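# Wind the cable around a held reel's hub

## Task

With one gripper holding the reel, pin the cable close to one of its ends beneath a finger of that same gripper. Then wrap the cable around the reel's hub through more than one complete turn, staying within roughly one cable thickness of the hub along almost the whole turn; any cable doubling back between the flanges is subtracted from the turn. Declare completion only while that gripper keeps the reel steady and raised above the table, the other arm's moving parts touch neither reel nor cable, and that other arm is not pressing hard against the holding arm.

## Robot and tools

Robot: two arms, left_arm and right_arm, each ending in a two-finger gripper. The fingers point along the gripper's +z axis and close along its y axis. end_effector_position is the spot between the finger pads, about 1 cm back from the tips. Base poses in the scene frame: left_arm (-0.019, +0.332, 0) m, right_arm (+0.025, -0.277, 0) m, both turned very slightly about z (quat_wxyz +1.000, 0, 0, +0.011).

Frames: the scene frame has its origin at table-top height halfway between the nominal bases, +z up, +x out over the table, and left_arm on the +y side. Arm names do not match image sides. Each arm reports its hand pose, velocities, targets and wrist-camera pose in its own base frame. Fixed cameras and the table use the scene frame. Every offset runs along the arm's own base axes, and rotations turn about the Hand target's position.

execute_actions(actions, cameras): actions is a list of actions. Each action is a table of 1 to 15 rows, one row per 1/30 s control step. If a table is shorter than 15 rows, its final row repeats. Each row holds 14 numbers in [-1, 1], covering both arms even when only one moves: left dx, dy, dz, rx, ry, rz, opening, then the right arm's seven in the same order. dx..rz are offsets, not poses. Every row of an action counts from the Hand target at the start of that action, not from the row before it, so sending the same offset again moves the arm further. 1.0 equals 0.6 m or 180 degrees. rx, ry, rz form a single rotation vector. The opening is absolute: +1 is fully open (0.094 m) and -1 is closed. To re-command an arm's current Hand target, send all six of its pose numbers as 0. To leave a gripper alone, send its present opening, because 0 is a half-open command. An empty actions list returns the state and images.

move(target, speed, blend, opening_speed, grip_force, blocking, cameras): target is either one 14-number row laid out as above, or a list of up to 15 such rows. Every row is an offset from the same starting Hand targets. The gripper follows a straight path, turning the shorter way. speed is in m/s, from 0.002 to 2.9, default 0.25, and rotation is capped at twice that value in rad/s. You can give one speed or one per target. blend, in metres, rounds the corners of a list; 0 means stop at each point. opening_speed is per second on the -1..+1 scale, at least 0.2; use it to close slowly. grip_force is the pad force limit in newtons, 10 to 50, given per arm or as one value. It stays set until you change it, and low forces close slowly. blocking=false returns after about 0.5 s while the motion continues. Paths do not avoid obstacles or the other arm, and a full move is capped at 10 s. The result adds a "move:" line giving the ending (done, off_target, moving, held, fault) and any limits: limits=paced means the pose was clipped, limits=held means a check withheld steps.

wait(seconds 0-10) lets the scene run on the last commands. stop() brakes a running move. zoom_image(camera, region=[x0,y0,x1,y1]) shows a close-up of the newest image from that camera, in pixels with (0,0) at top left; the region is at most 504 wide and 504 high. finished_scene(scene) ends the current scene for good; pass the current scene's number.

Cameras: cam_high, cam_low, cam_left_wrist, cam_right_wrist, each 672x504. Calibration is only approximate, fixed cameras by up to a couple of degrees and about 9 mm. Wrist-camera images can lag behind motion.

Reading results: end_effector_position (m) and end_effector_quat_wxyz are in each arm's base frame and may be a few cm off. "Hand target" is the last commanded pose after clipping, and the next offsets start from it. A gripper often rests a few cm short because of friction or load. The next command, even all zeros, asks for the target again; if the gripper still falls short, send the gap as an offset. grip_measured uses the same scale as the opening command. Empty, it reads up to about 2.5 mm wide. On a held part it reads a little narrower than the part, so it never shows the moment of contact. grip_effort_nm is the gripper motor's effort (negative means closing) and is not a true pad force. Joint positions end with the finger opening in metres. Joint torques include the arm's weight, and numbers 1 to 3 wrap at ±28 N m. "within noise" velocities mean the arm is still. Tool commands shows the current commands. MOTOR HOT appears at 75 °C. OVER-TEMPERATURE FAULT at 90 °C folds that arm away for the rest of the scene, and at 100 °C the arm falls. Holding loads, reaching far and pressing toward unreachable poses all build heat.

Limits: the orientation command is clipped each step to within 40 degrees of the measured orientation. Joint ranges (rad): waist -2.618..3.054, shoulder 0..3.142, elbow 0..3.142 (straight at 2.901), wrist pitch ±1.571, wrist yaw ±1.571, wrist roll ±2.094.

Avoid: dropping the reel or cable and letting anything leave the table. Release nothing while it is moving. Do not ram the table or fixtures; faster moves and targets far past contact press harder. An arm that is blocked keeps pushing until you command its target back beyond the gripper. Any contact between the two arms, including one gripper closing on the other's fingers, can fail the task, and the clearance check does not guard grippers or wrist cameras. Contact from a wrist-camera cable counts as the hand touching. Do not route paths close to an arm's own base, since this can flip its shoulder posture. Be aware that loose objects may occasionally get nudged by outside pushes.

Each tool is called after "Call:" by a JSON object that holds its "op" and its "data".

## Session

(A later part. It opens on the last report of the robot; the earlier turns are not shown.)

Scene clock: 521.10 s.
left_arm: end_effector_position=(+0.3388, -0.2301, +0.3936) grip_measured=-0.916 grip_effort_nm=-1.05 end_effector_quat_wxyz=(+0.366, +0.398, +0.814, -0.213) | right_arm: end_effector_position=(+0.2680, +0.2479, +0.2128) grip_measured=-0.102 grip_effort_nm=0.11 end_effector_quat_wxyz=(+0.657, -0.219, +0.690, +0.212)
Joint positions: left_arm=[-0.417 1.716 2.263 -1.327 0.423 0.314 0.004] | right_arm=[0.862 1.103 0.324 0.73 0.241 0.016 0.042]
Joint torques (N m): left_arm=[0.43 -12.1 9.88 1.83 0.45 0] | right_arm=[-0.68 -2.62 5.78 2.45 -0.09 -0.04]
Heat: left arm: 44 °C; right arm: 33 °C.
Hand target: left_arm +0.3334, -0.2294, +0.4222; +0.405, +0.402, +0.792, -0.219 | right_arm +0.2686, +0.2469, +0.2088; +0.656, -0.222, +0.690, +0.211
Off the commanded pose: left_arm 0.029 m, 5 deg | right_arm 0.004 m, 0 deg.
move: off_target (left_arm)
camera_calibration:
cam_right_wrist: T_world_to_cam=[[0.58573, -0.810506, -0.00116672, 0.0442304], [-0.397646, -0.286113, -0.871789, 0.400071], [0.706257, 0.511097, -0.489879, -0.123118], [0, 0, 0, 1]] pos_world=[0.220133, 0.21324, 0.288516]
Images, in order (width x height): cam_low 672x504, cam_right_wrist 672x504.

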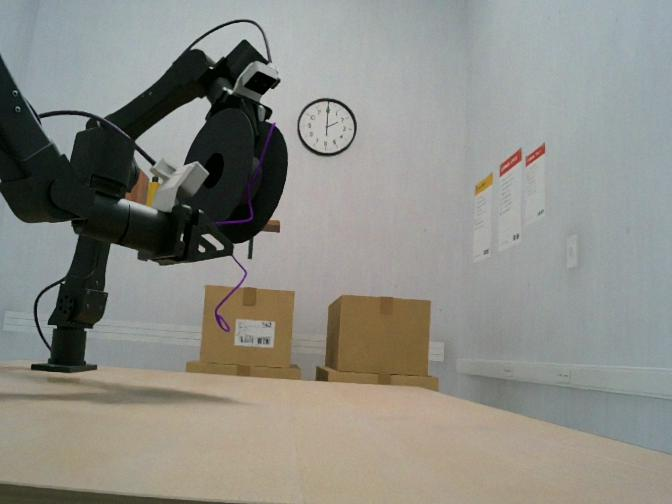

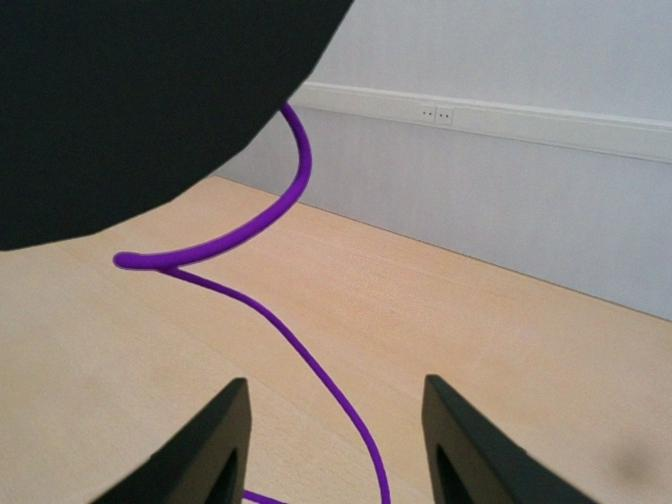

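Call:
{"op": "move", "data": {"target": [0,0,0,0,0,0,-1,0,0,-0.08,0,0,0,-0.1], "speed": 0.2, "cameras": ["cam_right_wrist","cam_low","cam_high"]}}

Call:
{"op": "zoom_image", "data": {"camera": "cam_high", "region": [150, 240, 350, 400]}}

Scene clock: 523.70 s.
left_arm: end_effector_position=(+0.3388, -0.2301, +0.3936) grip_measured=-0.916 grip_effort_nm=-1.06 end_effector_quat_wxyz=(+0.366, +0.398, +0.814, -0.213) | right_arm: end_effector_position=(+0.2687, +0.2488, +0.1653) grip_measured=-0.102 grip_effort_nm=0.10 end_effector_quat_wxyz=(+0.658, -0.219, +0.688, +0.213)
Joint positions: left_arm=[-0.417 1.716 2.263 -1.327 0.423 0.314 0.004] | right_arm=[0.862 1.363 0.204 1.114 0.241 0.016 0.042]
Joint torques (N m): left_arm=[0.46 -12.12 9.94 1.84 0.45 -0.02] | right_arm=[-0.66 -3.54 4.34 2.4 -0.08 -0.04]
Heat: left arm: 44 °C; right arm: 33 °C.
Hand target: left_arm +0.3334, -0.2294, +0.4222; +0.405, +0.402, +0.792, -0.219 | right_arm +0.2686, +0.2469, +0.1609; +0.656, -0.222, +0.690, +0.211
Off the commanded pose: left_arm 0.029 m, 5 deg | right_arm 0.005 m, 1 deg.
move: off_target (left_arm)
camera_calibration:
cam_right_wrist: T_world_to_cam=[[0.586019, -0.810296, -0.00171888, 0.0444738], [-0.39524, -0.283991, -0.873576, 0.358334], [0.707366, 0.512611, -0.486686, -0.148531], [0, 0, 0, 1]] pos_world=[0.220632, 0.213939, 0.240821]
Images, in order (width x height): cam_high 672x504, cam_low 672x504, cam_right_wrist 672x504.

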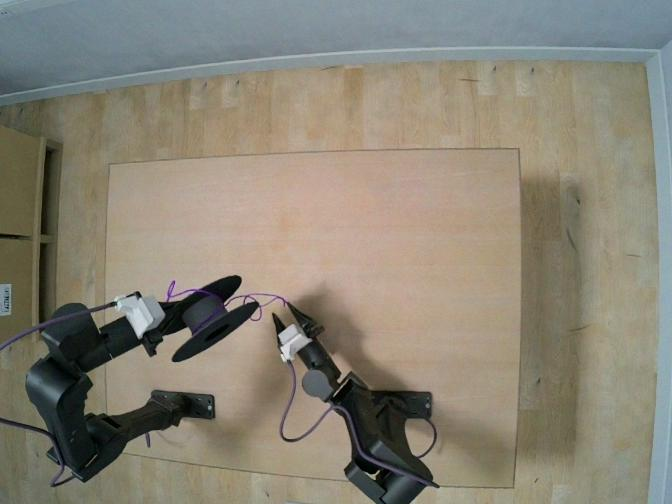

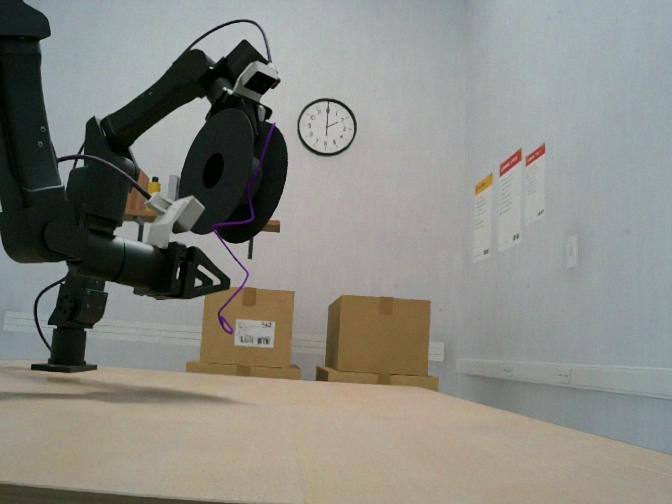

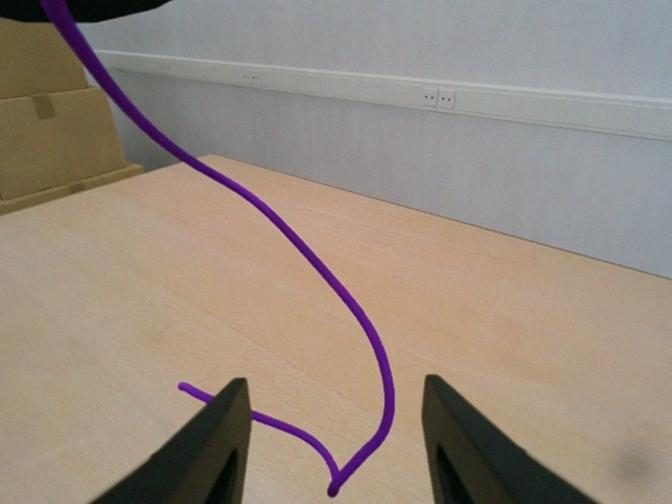

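Scaled by 2.520 from the camera's 672x504 image, which has a finer 960x720 frame.

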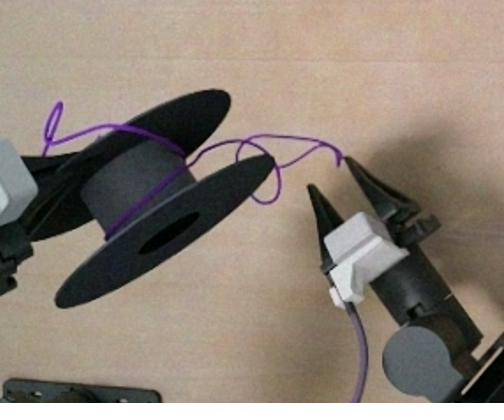

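Call:
{"op": "move", "data": {"target": [0,0,0,0,0,0,-1,0.06,0.043,-0.006,0,0,0,-0.1], "speed": 0.15, "cameras": ["cam_right_wrist","cam_low","cam_high"]}}

Call:
{"op": "zoom_image", "data": {"camera": "cam_high", "region": [150, 240, 350, 400]}}

Call:
{"op": "zoom_image", "data": {"camera": "cam_low", "region": [150, 180, 310, 350]}}

Scene clock: 525.33 s.
left_arm: end_effector_position=(+0.3388, -0.2301, +0.3936) grip_measured=-0.916 grip_effort_nm=-1.05 end_effector_quat_wxyz=(+0.366, +0.398, +0.814, -0.213) | right_arm: end_effector_position=(+0.3001, +0.2704, +0.1530) grip_measured=-0.102 grip_effort_nm=0.10 end_effector_quat_wxyz=(+0.651, -0.223, +0.695, +0.209)
Joint positions: left_arm=[-0.417 1.716 2.263 -1.327 0.423 0.314 0.004] | right_arm=[0.819 1.573 0.328 1.177 0.197 0.013 0.042]
Joint torques (N m): left_arm=[0.44 -12.16 9.91 1.84 0.45 0.01] | right_arm=[-0.75 -4.96 6.34 2.42 -0.09 -0.05]
Heat: left arm: 44 °C; right arm: 33 °C.
Hand target: left_arm +0.3334, -0.2294, +0.4222; +0.405, +0.402, +0.792, -0.219 | right_arm +0.3045, +0.2728, +0.1572; +0.656, -0.222, +0.690, +0.211
Off the commanded pose: left_arm 0.029 m, 5 deg | right_arm 0.007 m, 1 deg.
move: off_target (left_arm)
camera_calibration:
cam_right_wrist: T_world_to_cam=[[0.58612, -0.810218, 0.00299333, 0.0427811], [-0.408645, -0.298804, -0.862395, 0.372424], [0.699623, 0.504244, -0.506227, -0.180271], [0, 0, 0, 1]] pos_world=[0.253236, 0.236845, 0.229791]
Images, in order (width x height): cam_high 672x504, cam_low 672x504, cam_right_wrist 672x504.

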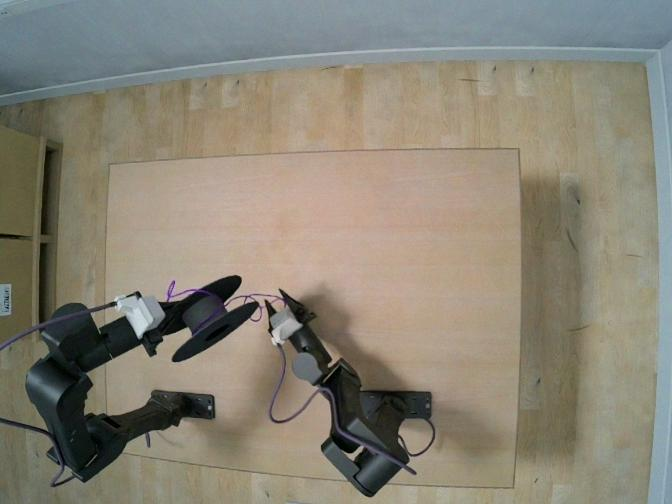

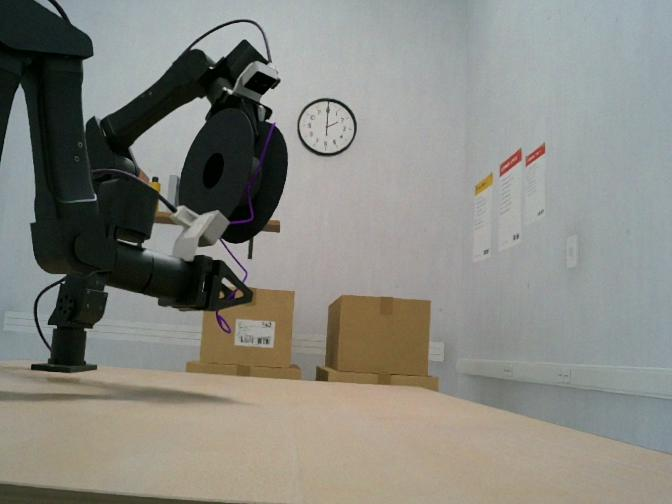

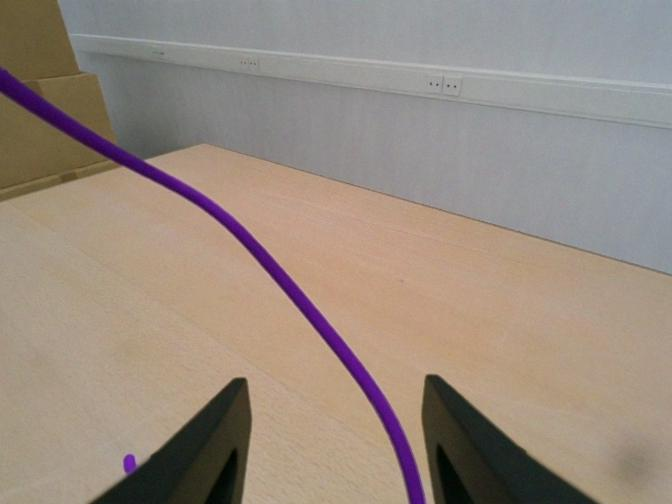

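Scaled by 2.520 from the camera's 672x504 image, which has a finer 960x720 frame.

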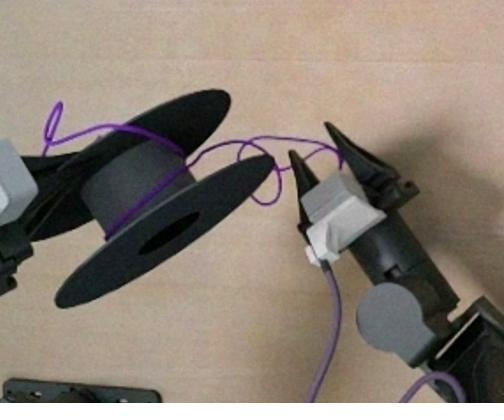

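Scaled by 2.965 from the camera's 672x504 image, which has a finer 960x720 frame.

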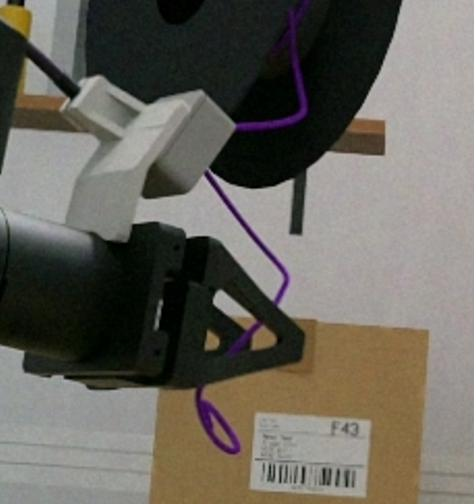

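Call:
{"op": "move", "data": {"target": [[0,0,0,0,0,0,-1,0.022,0.009,-0.004,0,0,0,-0.1],[0,0,0,0,0,0,-1,0.022,0.009,-0.004,0,0,0,-1]], "speed": 0.1, "cameras": ["cam_right_wrist","cam_low"]}}

Call:
{"op": "zoom_image", "data": {"camera": "cam_low", "region": [150, 180, 310, 350]}}

Scene clock: 527.07 s.
left_arm: end_effector_position=(+0.3388, -0.2301, +0.3936) grip_measured=-0.916 grip_effort_nm=-1.05 end_effector_quat_wxyz=(+0.366, +0.398, +0.814, -0.213) | right_arm: end_effector_position=(+0.3129, +0.2758, +0.1509) grip_measured=-0.978 grip_effort_nm=-1.02 end_effector_quat_wxyz=(+0.651, -0.223, +0.695, +0.209)
Joint positions: left_arm=[-0.417 1.716 2.263 -1.327 0.423 0.314 0.004] | right_arm=[0.795 1.632 0.374 1.191 0.173 0.012 0.001]
Joint torques (N m): left_arm=[0.39 -12.12 9.96 1.86 0.45 0] | right_arm=[-0.76 -5.48 6.37 2.44 -0.1 -0.04]
Heat: left arm: 44 °C; right arm: 33 °C.
Hand target: left_arm +0.3334, -0.2294, +0.4222; +0.405, +0.402, +0.792, -0.219 | right_arm +0.3177, +0.2782, +0.1549; +0.656, -0.222, +0.690, +0.211
Off the commanded pose: left_arm 0.029 m, 5 deg | right_arm 0.007 m, 1 deg.
move: off_target (left_arm)
camera_calibration:
cam_right_wrist: T_world_to_cam=[[0.586443, -0.809986, 0.00275681, 0.0395725], [-0.40833, -0.298573, -0.862625, 0.37737], [0.699537, 0.504754, -0.505837, -0.193202], [0, 0, 0, 1]] pos_world=[0.266036, 0.242245, 0.227691]
Images, in order (width x height): cam_low 672x504, cam_right_wrist 672x504.

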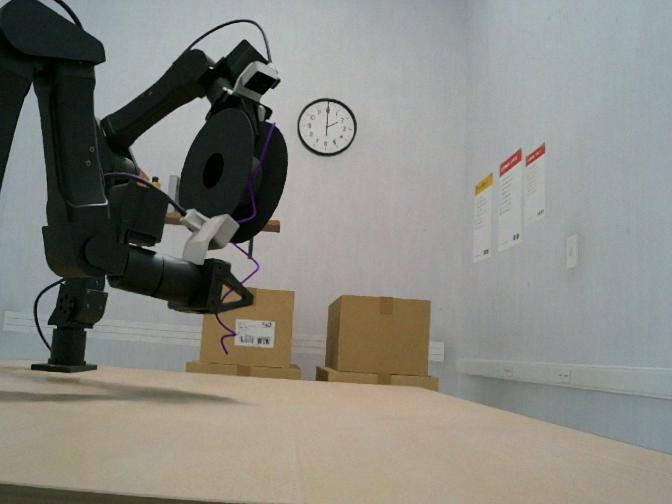

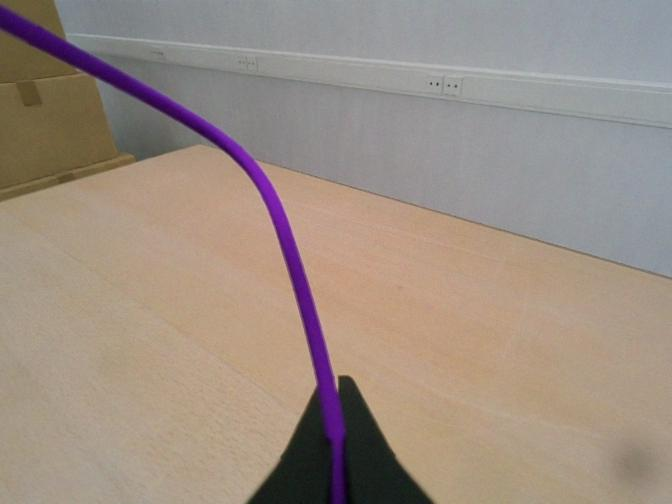

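Scaled by 2.965 from the camera's 672x504 image, which has a finer 960x720 frame.

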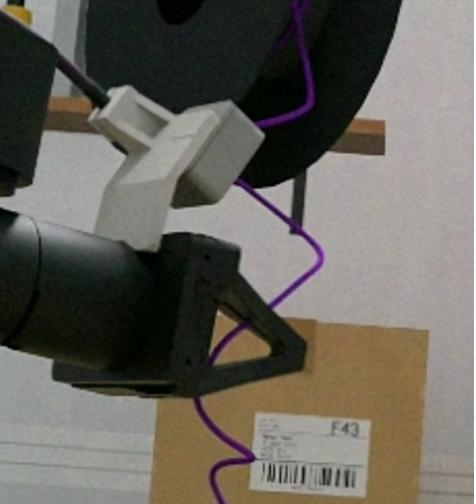

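Call:
{"op": "move", "data": {"target": [[0,0,0,0,0,0,-1,-0.07,0.1,0.0,0.1,0.07,-0.006,-1],[0,0,0,0,0,0,-1,-0.15,0.21,0.0,0.203,0.145,-0.013,-1]], "speed": 0.12, "blend": 0.03, "cameras": ["all"]}}

Call:
{"op": "zoom_image", "data": {"camera": "cam_low", "region": [100, 90, 340, 350]}}

Scene clock: 532.27 s.
left_arm: end_effector_position=(+0.3387, -0.2301, +0.3935) grip_measured=-0.916 grip_effort_nm=-1.06 end_effector_quat_wxyz=(+0.366, +0.398, +0.814, -0.213) | right_arm: end_effector_position=(+0.2284, +0.3991, +0.1599) grip_measured=-0.979 grip_effort_nm=-1.05 end_effector_quat_wxyz=(+0.529, +0.060, +0.717, +0.450)
Joint positions: left_arm=[-0.417 1.716 2.263 -1.328 0.423 0.314 0.004] | right_arm=[1.296 1.829 0.643 1.142 0.675 0.816 0.001]
Joint torques (N m): left_arm=[0.43 -12.23 9.91 1.84 0.45 0] | right_arm=[0.54 -7.42 6.58 1.92 0.09 0.14]
Heat: left arm: 44 °C; right arm: 33 °C.
Hand target: left_arm +0.3334, -0.2294, +0.4223; +0.405, +0.402, +0.792, -0.219 | right_arm +0.2277, +0.4042, +0.1548; +0.526, +0.059, +0.722, +0.445
Off the commanded pose: left_arm 0.029 m, 5 deg | right_arm 0.007 m, 1 deg.
move: off_target (left_arm)
camera_calibration:
cam_left_wrist: T_world_to_cam=[[-0.794526, -0.605255, 0.0489374, 0.111772], [-0.565231, 0.707714, -0.423858, 0.557933], [0.221908, -0.364427, -0.904406, 0.287971], [0, 0, 0, 1]] pos_world=[0.340263, -0.222262, 0.491457]
cam_right_wrist: T_world_to_cam=[[0.396288, -0.586704, -0.706211, 0.256572], [-0.748481, 0.239023, -0.618582, 0.211578], [0.531725, 0.773722, -0.344415, -0.286538], [0, 0, 0, 1]] pos_world=[0.209045, 0.321661, 0.213384]

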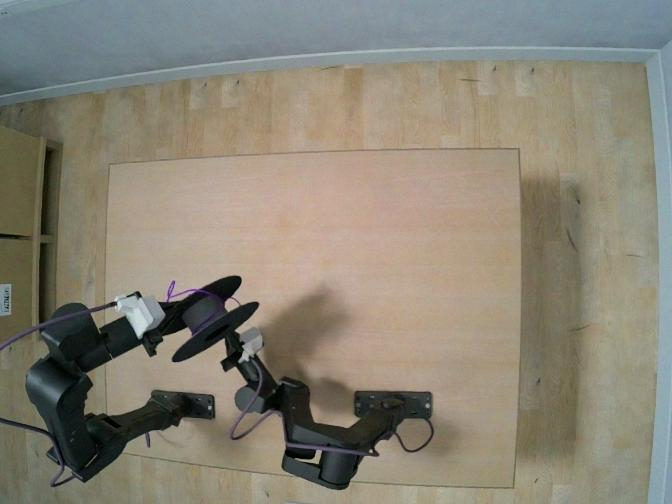

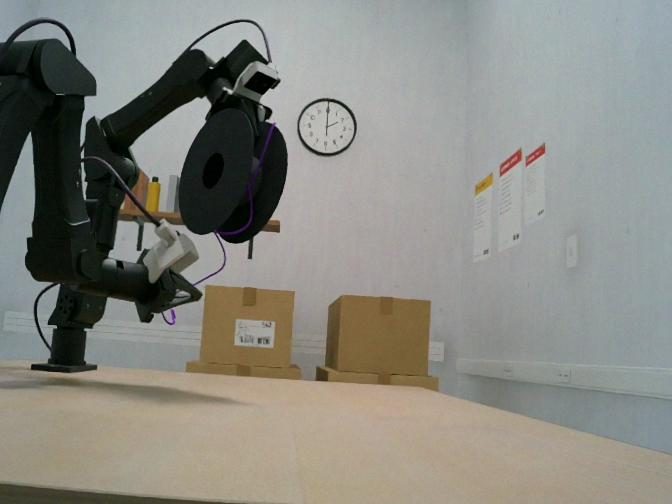

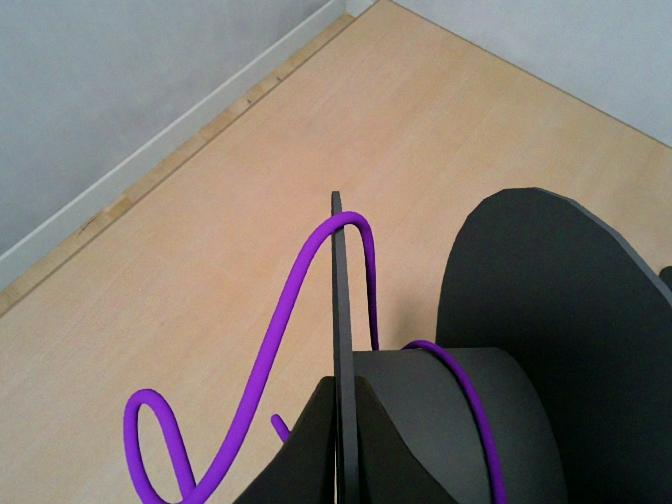

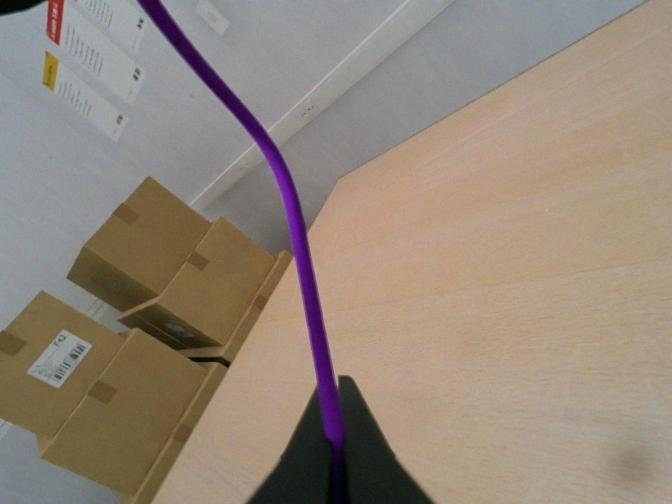

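Scaled by 1.938 from the camera's 672x504 image, which has a finer 960x720 frame.

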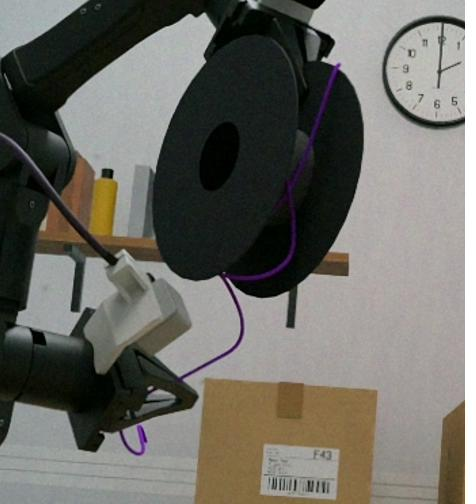

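Call:
{"op": "move", "data": {"target": [0,0,0,0,0,0,-1,-0.09,0.13,0.05,0.068,0.048,-0.004,-1], "speed": 0.1, "cameras": ["cam_low","cam_left_wrist","cam_right_wrist"]}}

Call:
{"op": "zoom_image", "data": {"camera": "cam_low", "region": [100, 90, 340, 350]}}

Scene clock: 534.83 s.
left_arm: end_effector_position=(+0.3385, -0.2299, +0.3933) grip_measured=-0.916 grip_effort_nm=-1.05 end_effector_quat_wxyz=(+0.365, +0.398, +0.814, -0.213) | right_arm: end_effector_position=(+0.1753, +0.4769, +0.1914) grip_measured=-0.979 grip_effort_nm=-1.04 end_effector_quat_wxyz=(+0.464, +0.154, +0.702, +0.518)
Joint positions: left_arm=[-0.417 1.716 2.263 -1.329 0.423 0.314 0.004] | right_arm=[1.49 1.927 0.972 0.905 0.866 1.095 0.001]
Joint torques (N m): left_arm=[0.36 -12.18 9.89 1.85 0.45 0] | right_arm=[0.46 -9.07 7.71 1.79 0.16 0.12]
Heat: left arm: 44 °C; right arm: 33 °C.
Hand target: left_arm +0.3334, -0.2294, +0.4222; +0.405, +0.402, +0.792, -0.219 | right_arm +0.1739, +0.4821, +0.1848; +0.464, +0.153, +0.707, +0.511
Off the commanded pose: left_arm 0.029 m, 5 deg | right_arm 0.009 m, 1 deg.
move: off_target (left_arm)
camera_calibration:
cam_left_wrist: T_world_to_cam=[[-0.794485, -0.605245, 0.0497215, 0.111312], [-0.565804, 0.707993, -0.422625, 0.557403], [0.220589, -0.363902, -0.90494, 0.28855], [0, 0, 0, 1]] pos_world=[0.340165, -0.222263, 0.491159]
cam_right_wrist: T_world_to_cam=[[0.270351, -0.414997, -0.868727, 0.316831], [-0.828165, 0.359909, -0.42966, 0.0928032], [0.490971, 0.835609, -0.246384, -0.348803], [0, 0, 0, 1]] pos_world=[0.162453, 0.389546, 0.229174]
Images, in order (width x height): cam_low 672x504, cam_left_wrist 672x504, cam_right_wrist 672x504.

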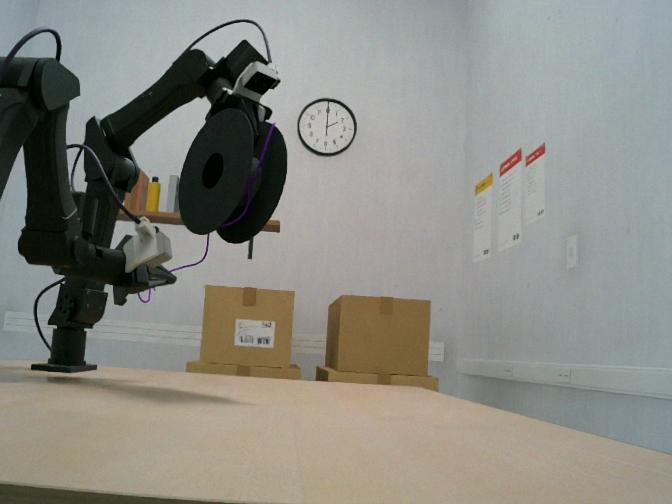

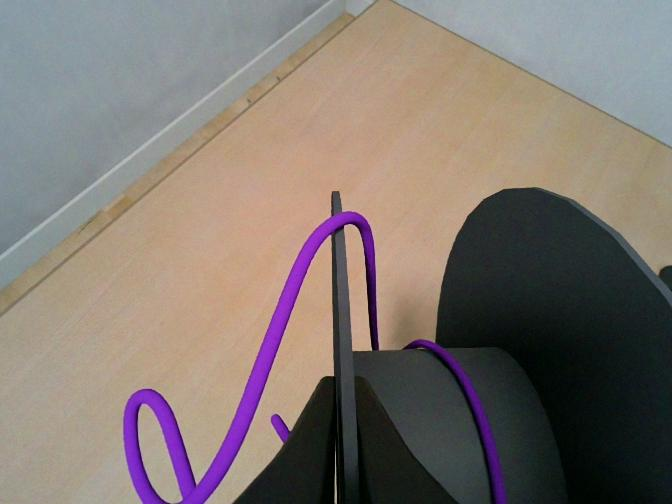

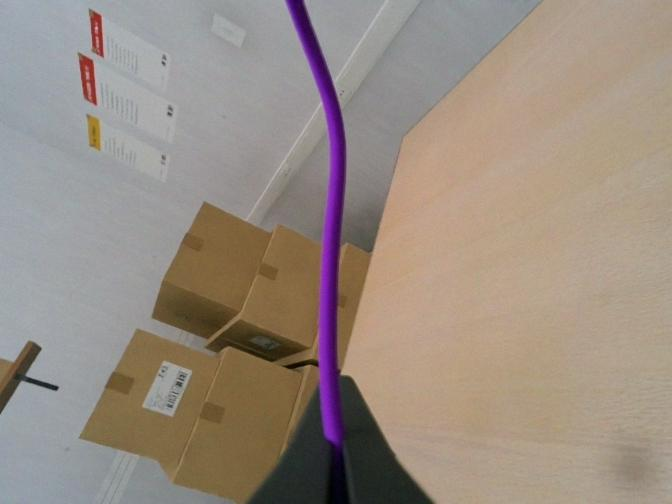

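Scaled by 1.938 from the camera's 672x504 image, which has a finer 960x720 frame.

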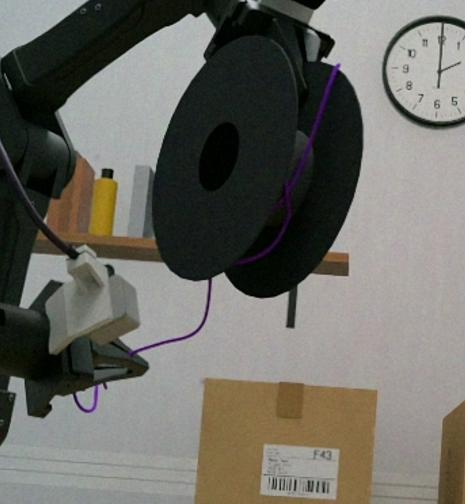

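Call:
{"op": "move", "data": {"target": [0,0,0,0,0,0,-1,-0.07,0.1,0.11,0.09,0.064,-0.006,-1], "speed": 0.08, "cameras": ["cam_low","cam_left_wrist","cam_right_wrist","cam_high"]}}

Call:
{"op": "zoom_image", "data": {"camera": "cam_low", "region": [100, 90, 340, 350]}}

Scene clock: 538.30 s.
left_arm: end_effector_position=(+0.3380, -0.2297, +0.3927) grip_measured=-0.916 grip_effort_nm=-1.05 end_effector_quat_wxyz=(+0.364, +0.398, +0.815, -0.213) | right_arm: end_effector_position=(+0.1355, +0.5362, +0.2583) grip_measured=-0.979 grip_effort_nm=-1.04 end_effector_quat_wxyz=(+0.367, +0.276, +0.663, +0.591)
Joint positions: left_arm=[-0.417 1.716 2.263 -1.332 0.423 0.314 0.004] | right_arm=[1.595 1.986 1.372 0.556 0.974 1.456 0.001]
Joint torques (N m): left_arm=[0.49 -12.19 9.89 1.87 0.44 0] | right_arm=[0.64 -10.43 8.87 1.65 0.17 0.05]
Heat: left arm: 44 °C; right arm: 33 °C.
Hand target: left_arm +0.3334, -0.2294, +0.4222; +0.405, +0.402, +0.792, -0.219 | right_arm +0.1318, +0.5422, +0.2508; +0.370, +0.273, +0.670, +0.583
Off the commanded pose: left_arm 0.030 m, 5 deg | right_arm 0.010 m, 1 deg.
move: off_target (left_arm)
camera_calibration:
cam_left_wrist: T_world_to_cam=[[-0.794512, -0.605101, 0.0510287, 0.11056], [-0.566812, 0.70883, -0.419863, 0.55613], [0.217889, -0.36251, -0.906152, 0.290023], [0, 0, 0, 1]] pos_world=[0.33987, -0.222165, 0.490662]
cam_right_wrist: T_world_to_cam=[[0.0741614, -0.149871, -0.98592, 0.325086], [-0.880504, 0.454321, -0.135294, -0.0523729], [0.468201, 0.878141, -0.0982688, -0.420251], [0, 0, 0, 1]] pos_world=[0.126539, 0.441554, 0.272126]

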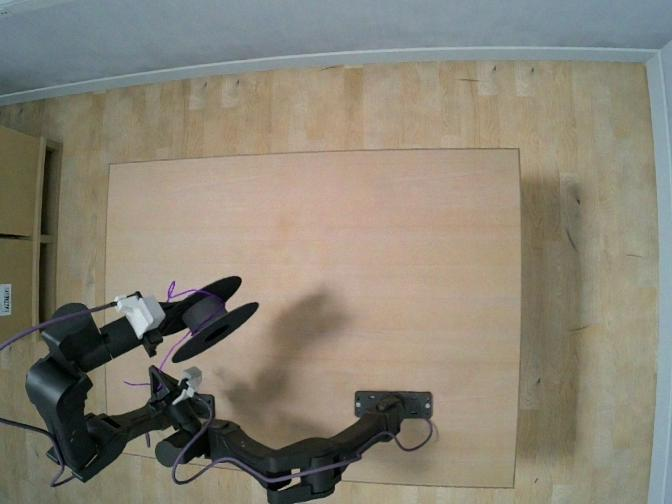

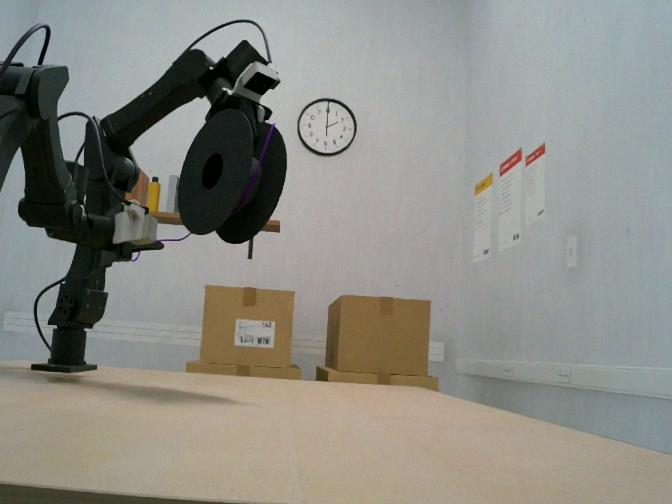

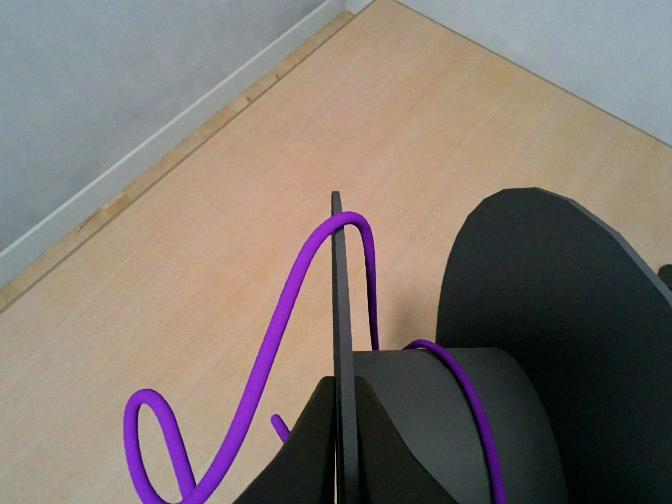

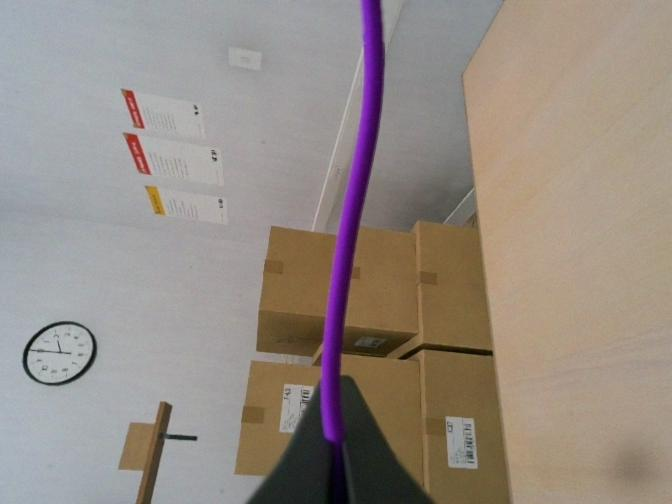

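Scaled by 1.938 from the camera's 672x504 image, which has a finer 960x720 frame.

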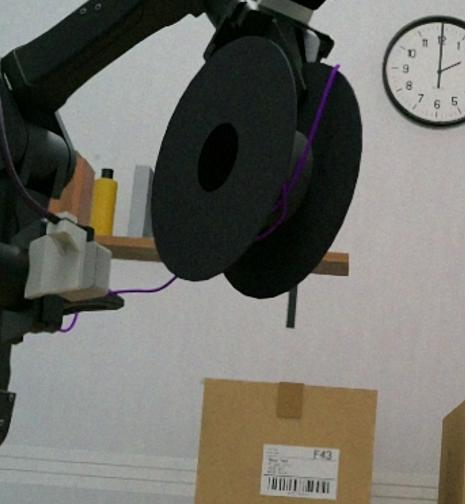

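Call:
{"op": "move", "data": {"target": [0,0,0,0,0,0,-1,-0.03,0.042,0.13,0.075,0.053,-0.005,-1], "speed": 0.06, "cameras": ["cam_low","cam_left_wrist","cam_right_wrist"]}}

Call:
{"op": "zoom_image", "data": {"camera": "cam_low", "region": [160, 90, 320, 260]}}

Scene clock: 540.43 s.
left_arm: end_effector_position=(+0.3376, -0.2295, +0.3923) grip_measured=-0.916 grip_effort_nm=-1.05 end_effector_quat_wxyz=(+0.363, +0.398, +0.815, -0.213) | right_arm: end_effector_position=(+0.1280, +0.5478, +0.3000) grip_measured=-0.979 grip_effort_nm=-1.04 end_effector_quat_wxyz=(+0.326, +0.322, +0.638, +0.619)
Joint positions: left_arm=[-0.417 1.716 2.263 -1.335 0.423 0.314 0.004] | right_arm=[1.611 1.988 1.534 0.414 0.993 1.587 0.001]
Joint torques (N m): left_arm=[0.38 -12.21 9.78 1.91 0.45 -0.01] | right_arm=[-0.05 -13.07 6.76 1.9 0.06 0]
Heat: left arm: 44 °C; right arm: 32 °C.
Hand target: left_arm +0.3334, -0.2294, +0.4222; +0.405, +0.402, +0.792, -0.219 | right_arm +0.1281, +0.5476, +0.2994; +0.327, +0.322, +0.639, +0.618 (not the last commanded pose)
Off the commanded pose: left_arm 0.030 m, 6 deg | right_arm 0.038 m, 7 deg.
move: held (right_arm; a check stopped the path), off_target (left_arm); limits=held
pose unreachable (right arm): on one or more control steps of this call, first in action 0 (counted from 0), this arm could not follow its commanded pose, so it was not sent that pose on those steps. It may still have moved: this result reports where it is.
cause: moving toward the commanded pose would bring a part of the arm too close to another arm (this arm's fingers and the left arm's upper arm (the part past joint 2), 9 mm apart when this arm was first held).
camera_calibration:
cam_left_wrist: T_world_to_cam=[[-0.794337, -0.605219, 0.0523345, 0.109843], [-0.567897, 0.709233, -0.41771, 0.555199], [0.215688, -0.361523, -0.907072, 0.291047], [0, 0, 0, 1]] pos_world=[0.339773, -0.222067, 0.490164]
cam_right_wrist: T_world_to_cam=[[-0.00149932, -0.0255116, -0.999673, 0.314098], [-0.883358, 0.468579, -0.0106332, -0.10343], [0.468697, 0.883053, -0.0232384, -0.448096], [0, 0, 0, 1]] pos_world=[0.119126, 0.452171, 0.302483]
Images, in order (width x height): cam_low 672x504, cam_left_wrist 672x504, cam_right_wrist 672x504.

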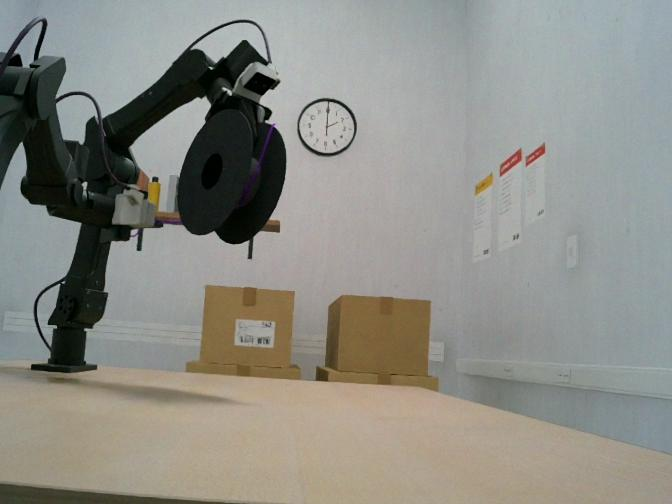

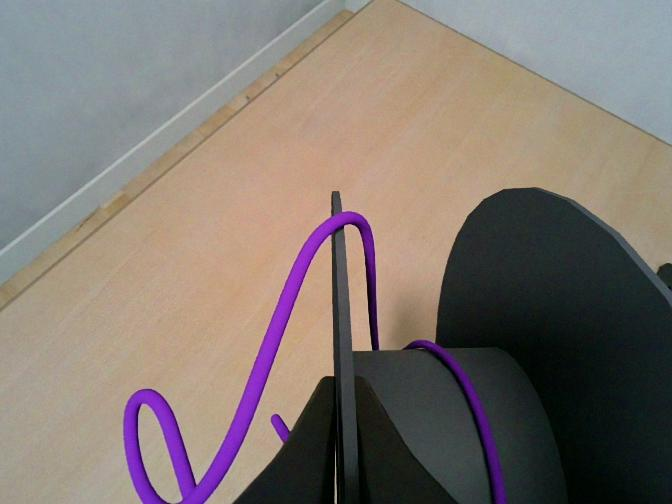

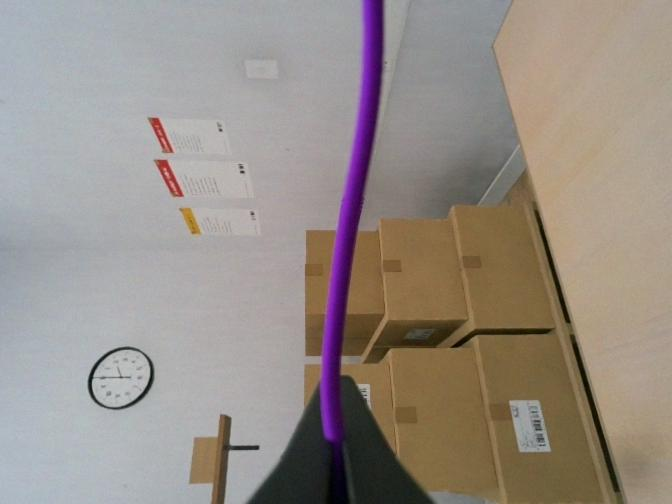

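Scaled by 2.965 from the camera's 672x504 image, which has a finer 960x720 frame.

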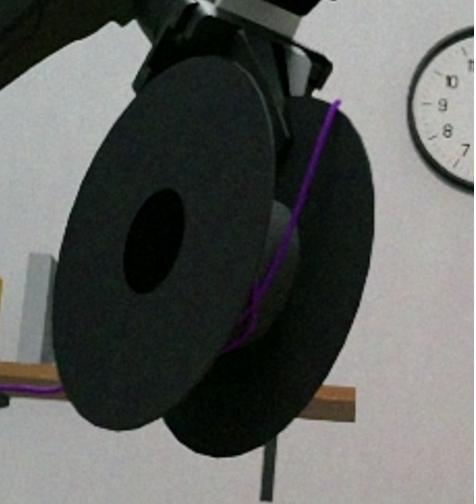

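Call:
{"op": "move", "data": {"target": [[0,0,0,0,0,0,-1,0.0,0.0,0,0,0,0,-0.86],[0,0,0,0,0,0,-1,0.078,-0.108,0,0,0,0,-0.86],[0,0,0,0,0,0,-1,0.078,-0.108,0,0,0,0,-1]], "speed": 0.08, "opening_speed": 0.3, "cameras": ["cam_low","cam_left_wrist","cam_right_wrist"]}}

Call:
{"op": "zoom_image", "data": {"camera": "cam_low", "region": [100, 90, 320, 260]}}

Scene clock: 544.07 s.
left_arm: end_effector_position=(+0.3376, -0.2295, +0.3923) grip_measured=-0.916 grip_effort_nm=-1.05 end_effector_quat_wxyz=(+0.363, +0.398, +0.815, -0.213) | right_arm: end_effector_position=(+0.1730, +0.4908, +0.2895) grip_measured=-0.981 grip_effort_nm=-0.97 end_effector_quat_wxyz=(+0.325, +0.319, +0.645, +0.613)
Joint positions: left_arm=[-0.417 1.716 2.263 -1.335 0.423 0.314 0.004] | right_arm=[1.499 1.784 1.236 0.49 0.875 1.587 0.001]
Joint torques (N m): left_arm=[0.46 -12.21 9.91 1.89 0.46 -0.01] | right_arm=[-0.42 -13.81 5.7 2.08 0.08 -0.09]
Heat: left arm: 45 °C; right arm: 32 °C.
Hand target: left_arm +0.3334, -0.2294, +0.4222; +0.405, +0.402, +0.792, -0.219 | right_arm +0.1749, +0.4828, +0.2993; +0.327, +0.322, +0.639, +0.618
Off the commanded pose: left_arm 0.030 m, 6 deg | right_arm 0.013 m, 1 deg.
move: off_target (left_arm, right_arm); target 3's new opening was sent with right_arm's hand 0.013 m and 1 deg from that target
camera_calibration:
cam_left_wrist: T_world_to_cam=[[-0.794337, -0.605219, 0.0523345, 0.109843], [-0.567897, 0.709233, -0.41771, 0.555199], [0.215688, -0.361523, -0.907072, 0.291047], [0, 0, 0, 1]] pos_world=[0.339773, -0.222067, 0.490164]
cam_right_wrist: T_world_to_cam=[[-0.00729718, -0.0445002, -0.998983, 0.312354], [-0.886018, 0.463434, -0.0141719, -0.0330254], [0.463593, 0.885014, -0.0428098, -0.413519], [0, 0, 0, 1]] pos_world=[0.164722, 0.395174, 0.293866]
Images, in order (width x height): cam_low 672x504, cam_left_wrist 672x504, cam_right_wrist 672x504.

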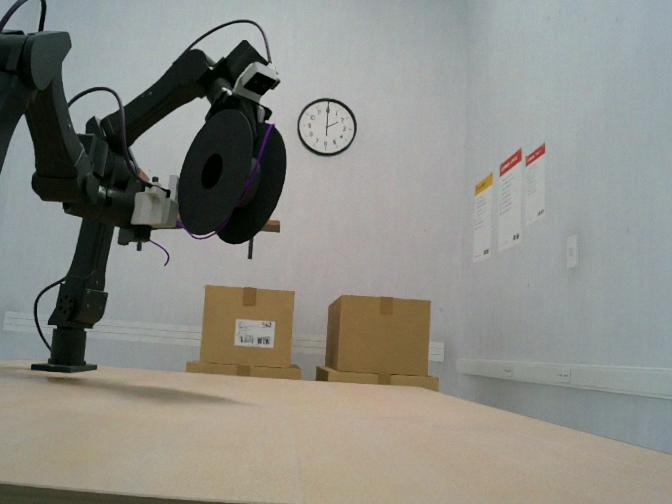

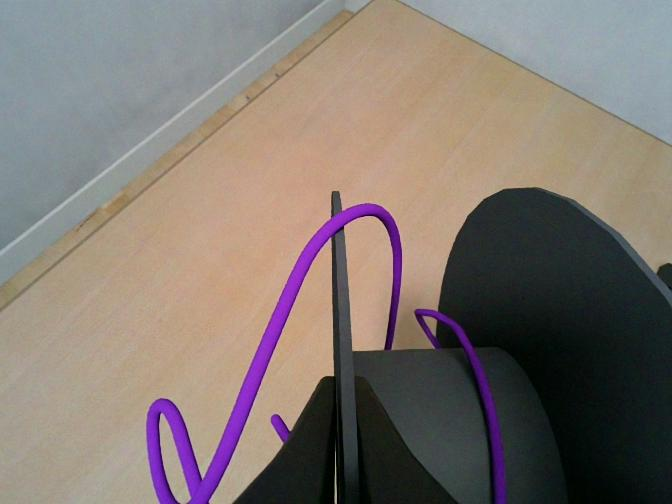

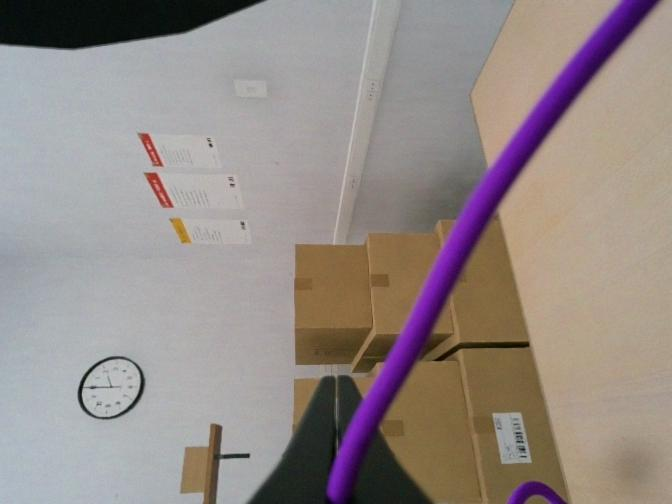

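Scaled by 2.291 from the camera's 672x504 image, which has a finer 960x720 frame.

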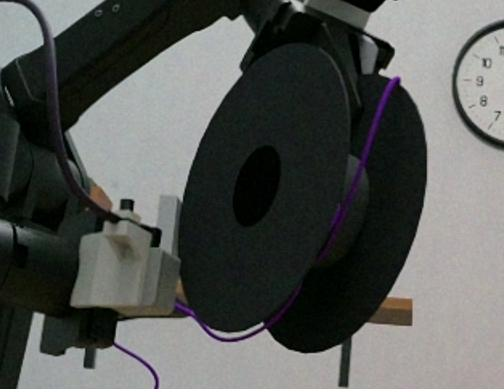

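Call:
{"op": "move", "data": {"target": [0,0,0,0,0,0,-1,-0.043,0.062,0.02,0,0,0,-1], "speed": 0.06, "cameras": ["cam_low","cam_left_wrist","cam_right_wrist"]}}

Call:
{"op": "zoom_image", "data": {"camera": "cam_low", "region": [100, 90, 320, 260]}}

Scene clock: 545.80 s.
left_arm: end_effector_position=(+0.3376, -0.2295, +0.3923) grip_measured=-0.916 grip_effort_nm=-1.05 end_effector_quat_wxyz=(+0.363, +0.398, +0.815, -0.213) | right_arm: end_effector_position=(+0.1509, +0.5152, +0.3150) grip_measured=-0.982 grip_effort_nm=-1.00 end_effector_quat_wxyz=(+0.320, +0.324, +0.633, +0.626)
Joint positions: left_arm=[-0.417 1.716 2.263 -1.335 0.423 0.314 0.004] | right_arm=[1.557 1.851 1.395 0.438 0.933 1.587 0.001]
Joint torques (N m): left_arm=[0.46 -12.21 9.85 1.92 0.47 0] | right_arm=[0.54 -9.84 9.26 1.72 0.19 -0.06]
Heat: left arm: 45 °C; right arm: 32 °C.
Hand target: left_arm +0.3334, -0.2294, +0.4222; +0.405, +0.402, +0.792, -0.219 | right_arm +0.1491, +0.5200, +0.3113; +0.327, +0.322, +0.639, +0.618
Off the commanded pose: left_arm 0.030 m, 6 deg | right_arm 0.006 m, 1 deg.
move: off_target (left_arm)
camera_calibration:
cam_left_wrist: T_world_to_cam=[[-0.794337, -0.605219, 0.0523345, 0.109843], [-0.567897, 0.709233, -0.41771, 0.555199], [0.215688, -0.361523, -0.907072, 0.291047], [0, 0, 0, 1]] pos_world=[0.339773, -0.222067, 0.490164]
cam_right_wrist: T_world_to_cam=[[-0.00346423, -0.00499434, -0.999982, 0.318073], [-0.886171, 0.463358, 0.000755747, -0.0682213], [0.463346, 0.886157, -0.00603101, -0.43591], [0, 0, 0, 1]] pos_world=[0.142623, 0.419484, 0.31549]
Images, in order (width x height): cam_low 672x504, cam_left_wrist 672x504, cam_right_wrist 672x504.

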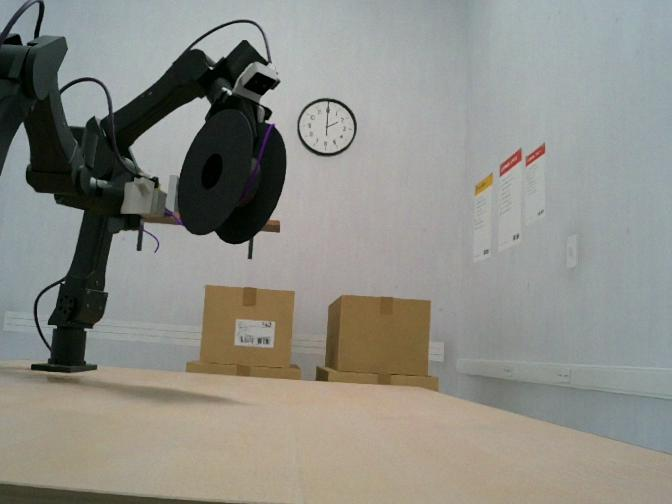

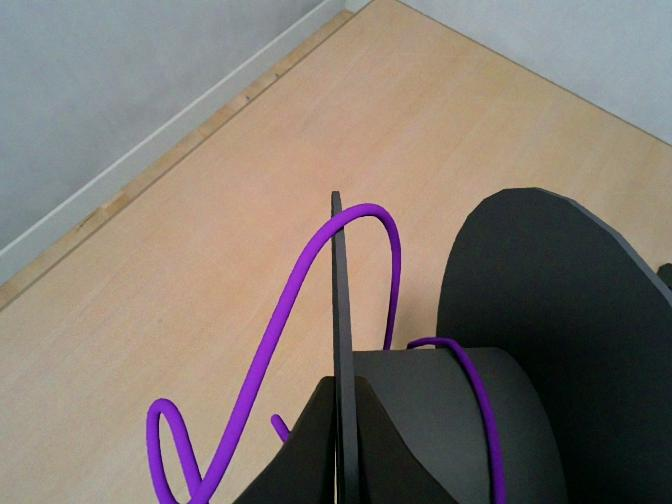

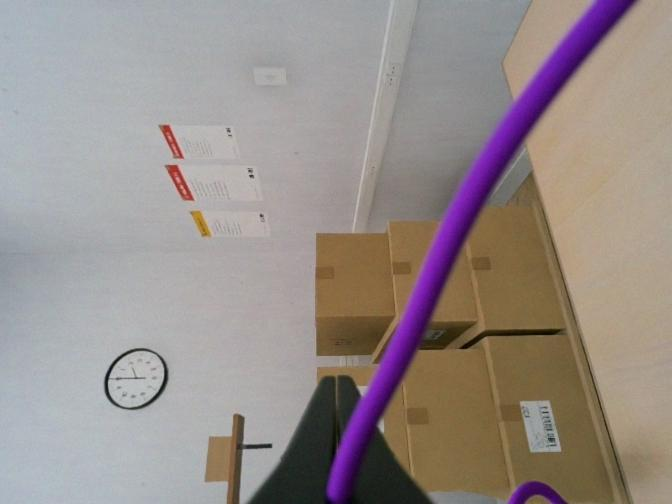

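Scaled by 2.291 from the camera's 672x504 image, which has a finer 960x720 frame.

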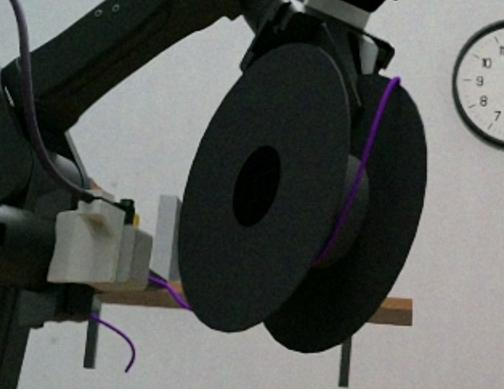

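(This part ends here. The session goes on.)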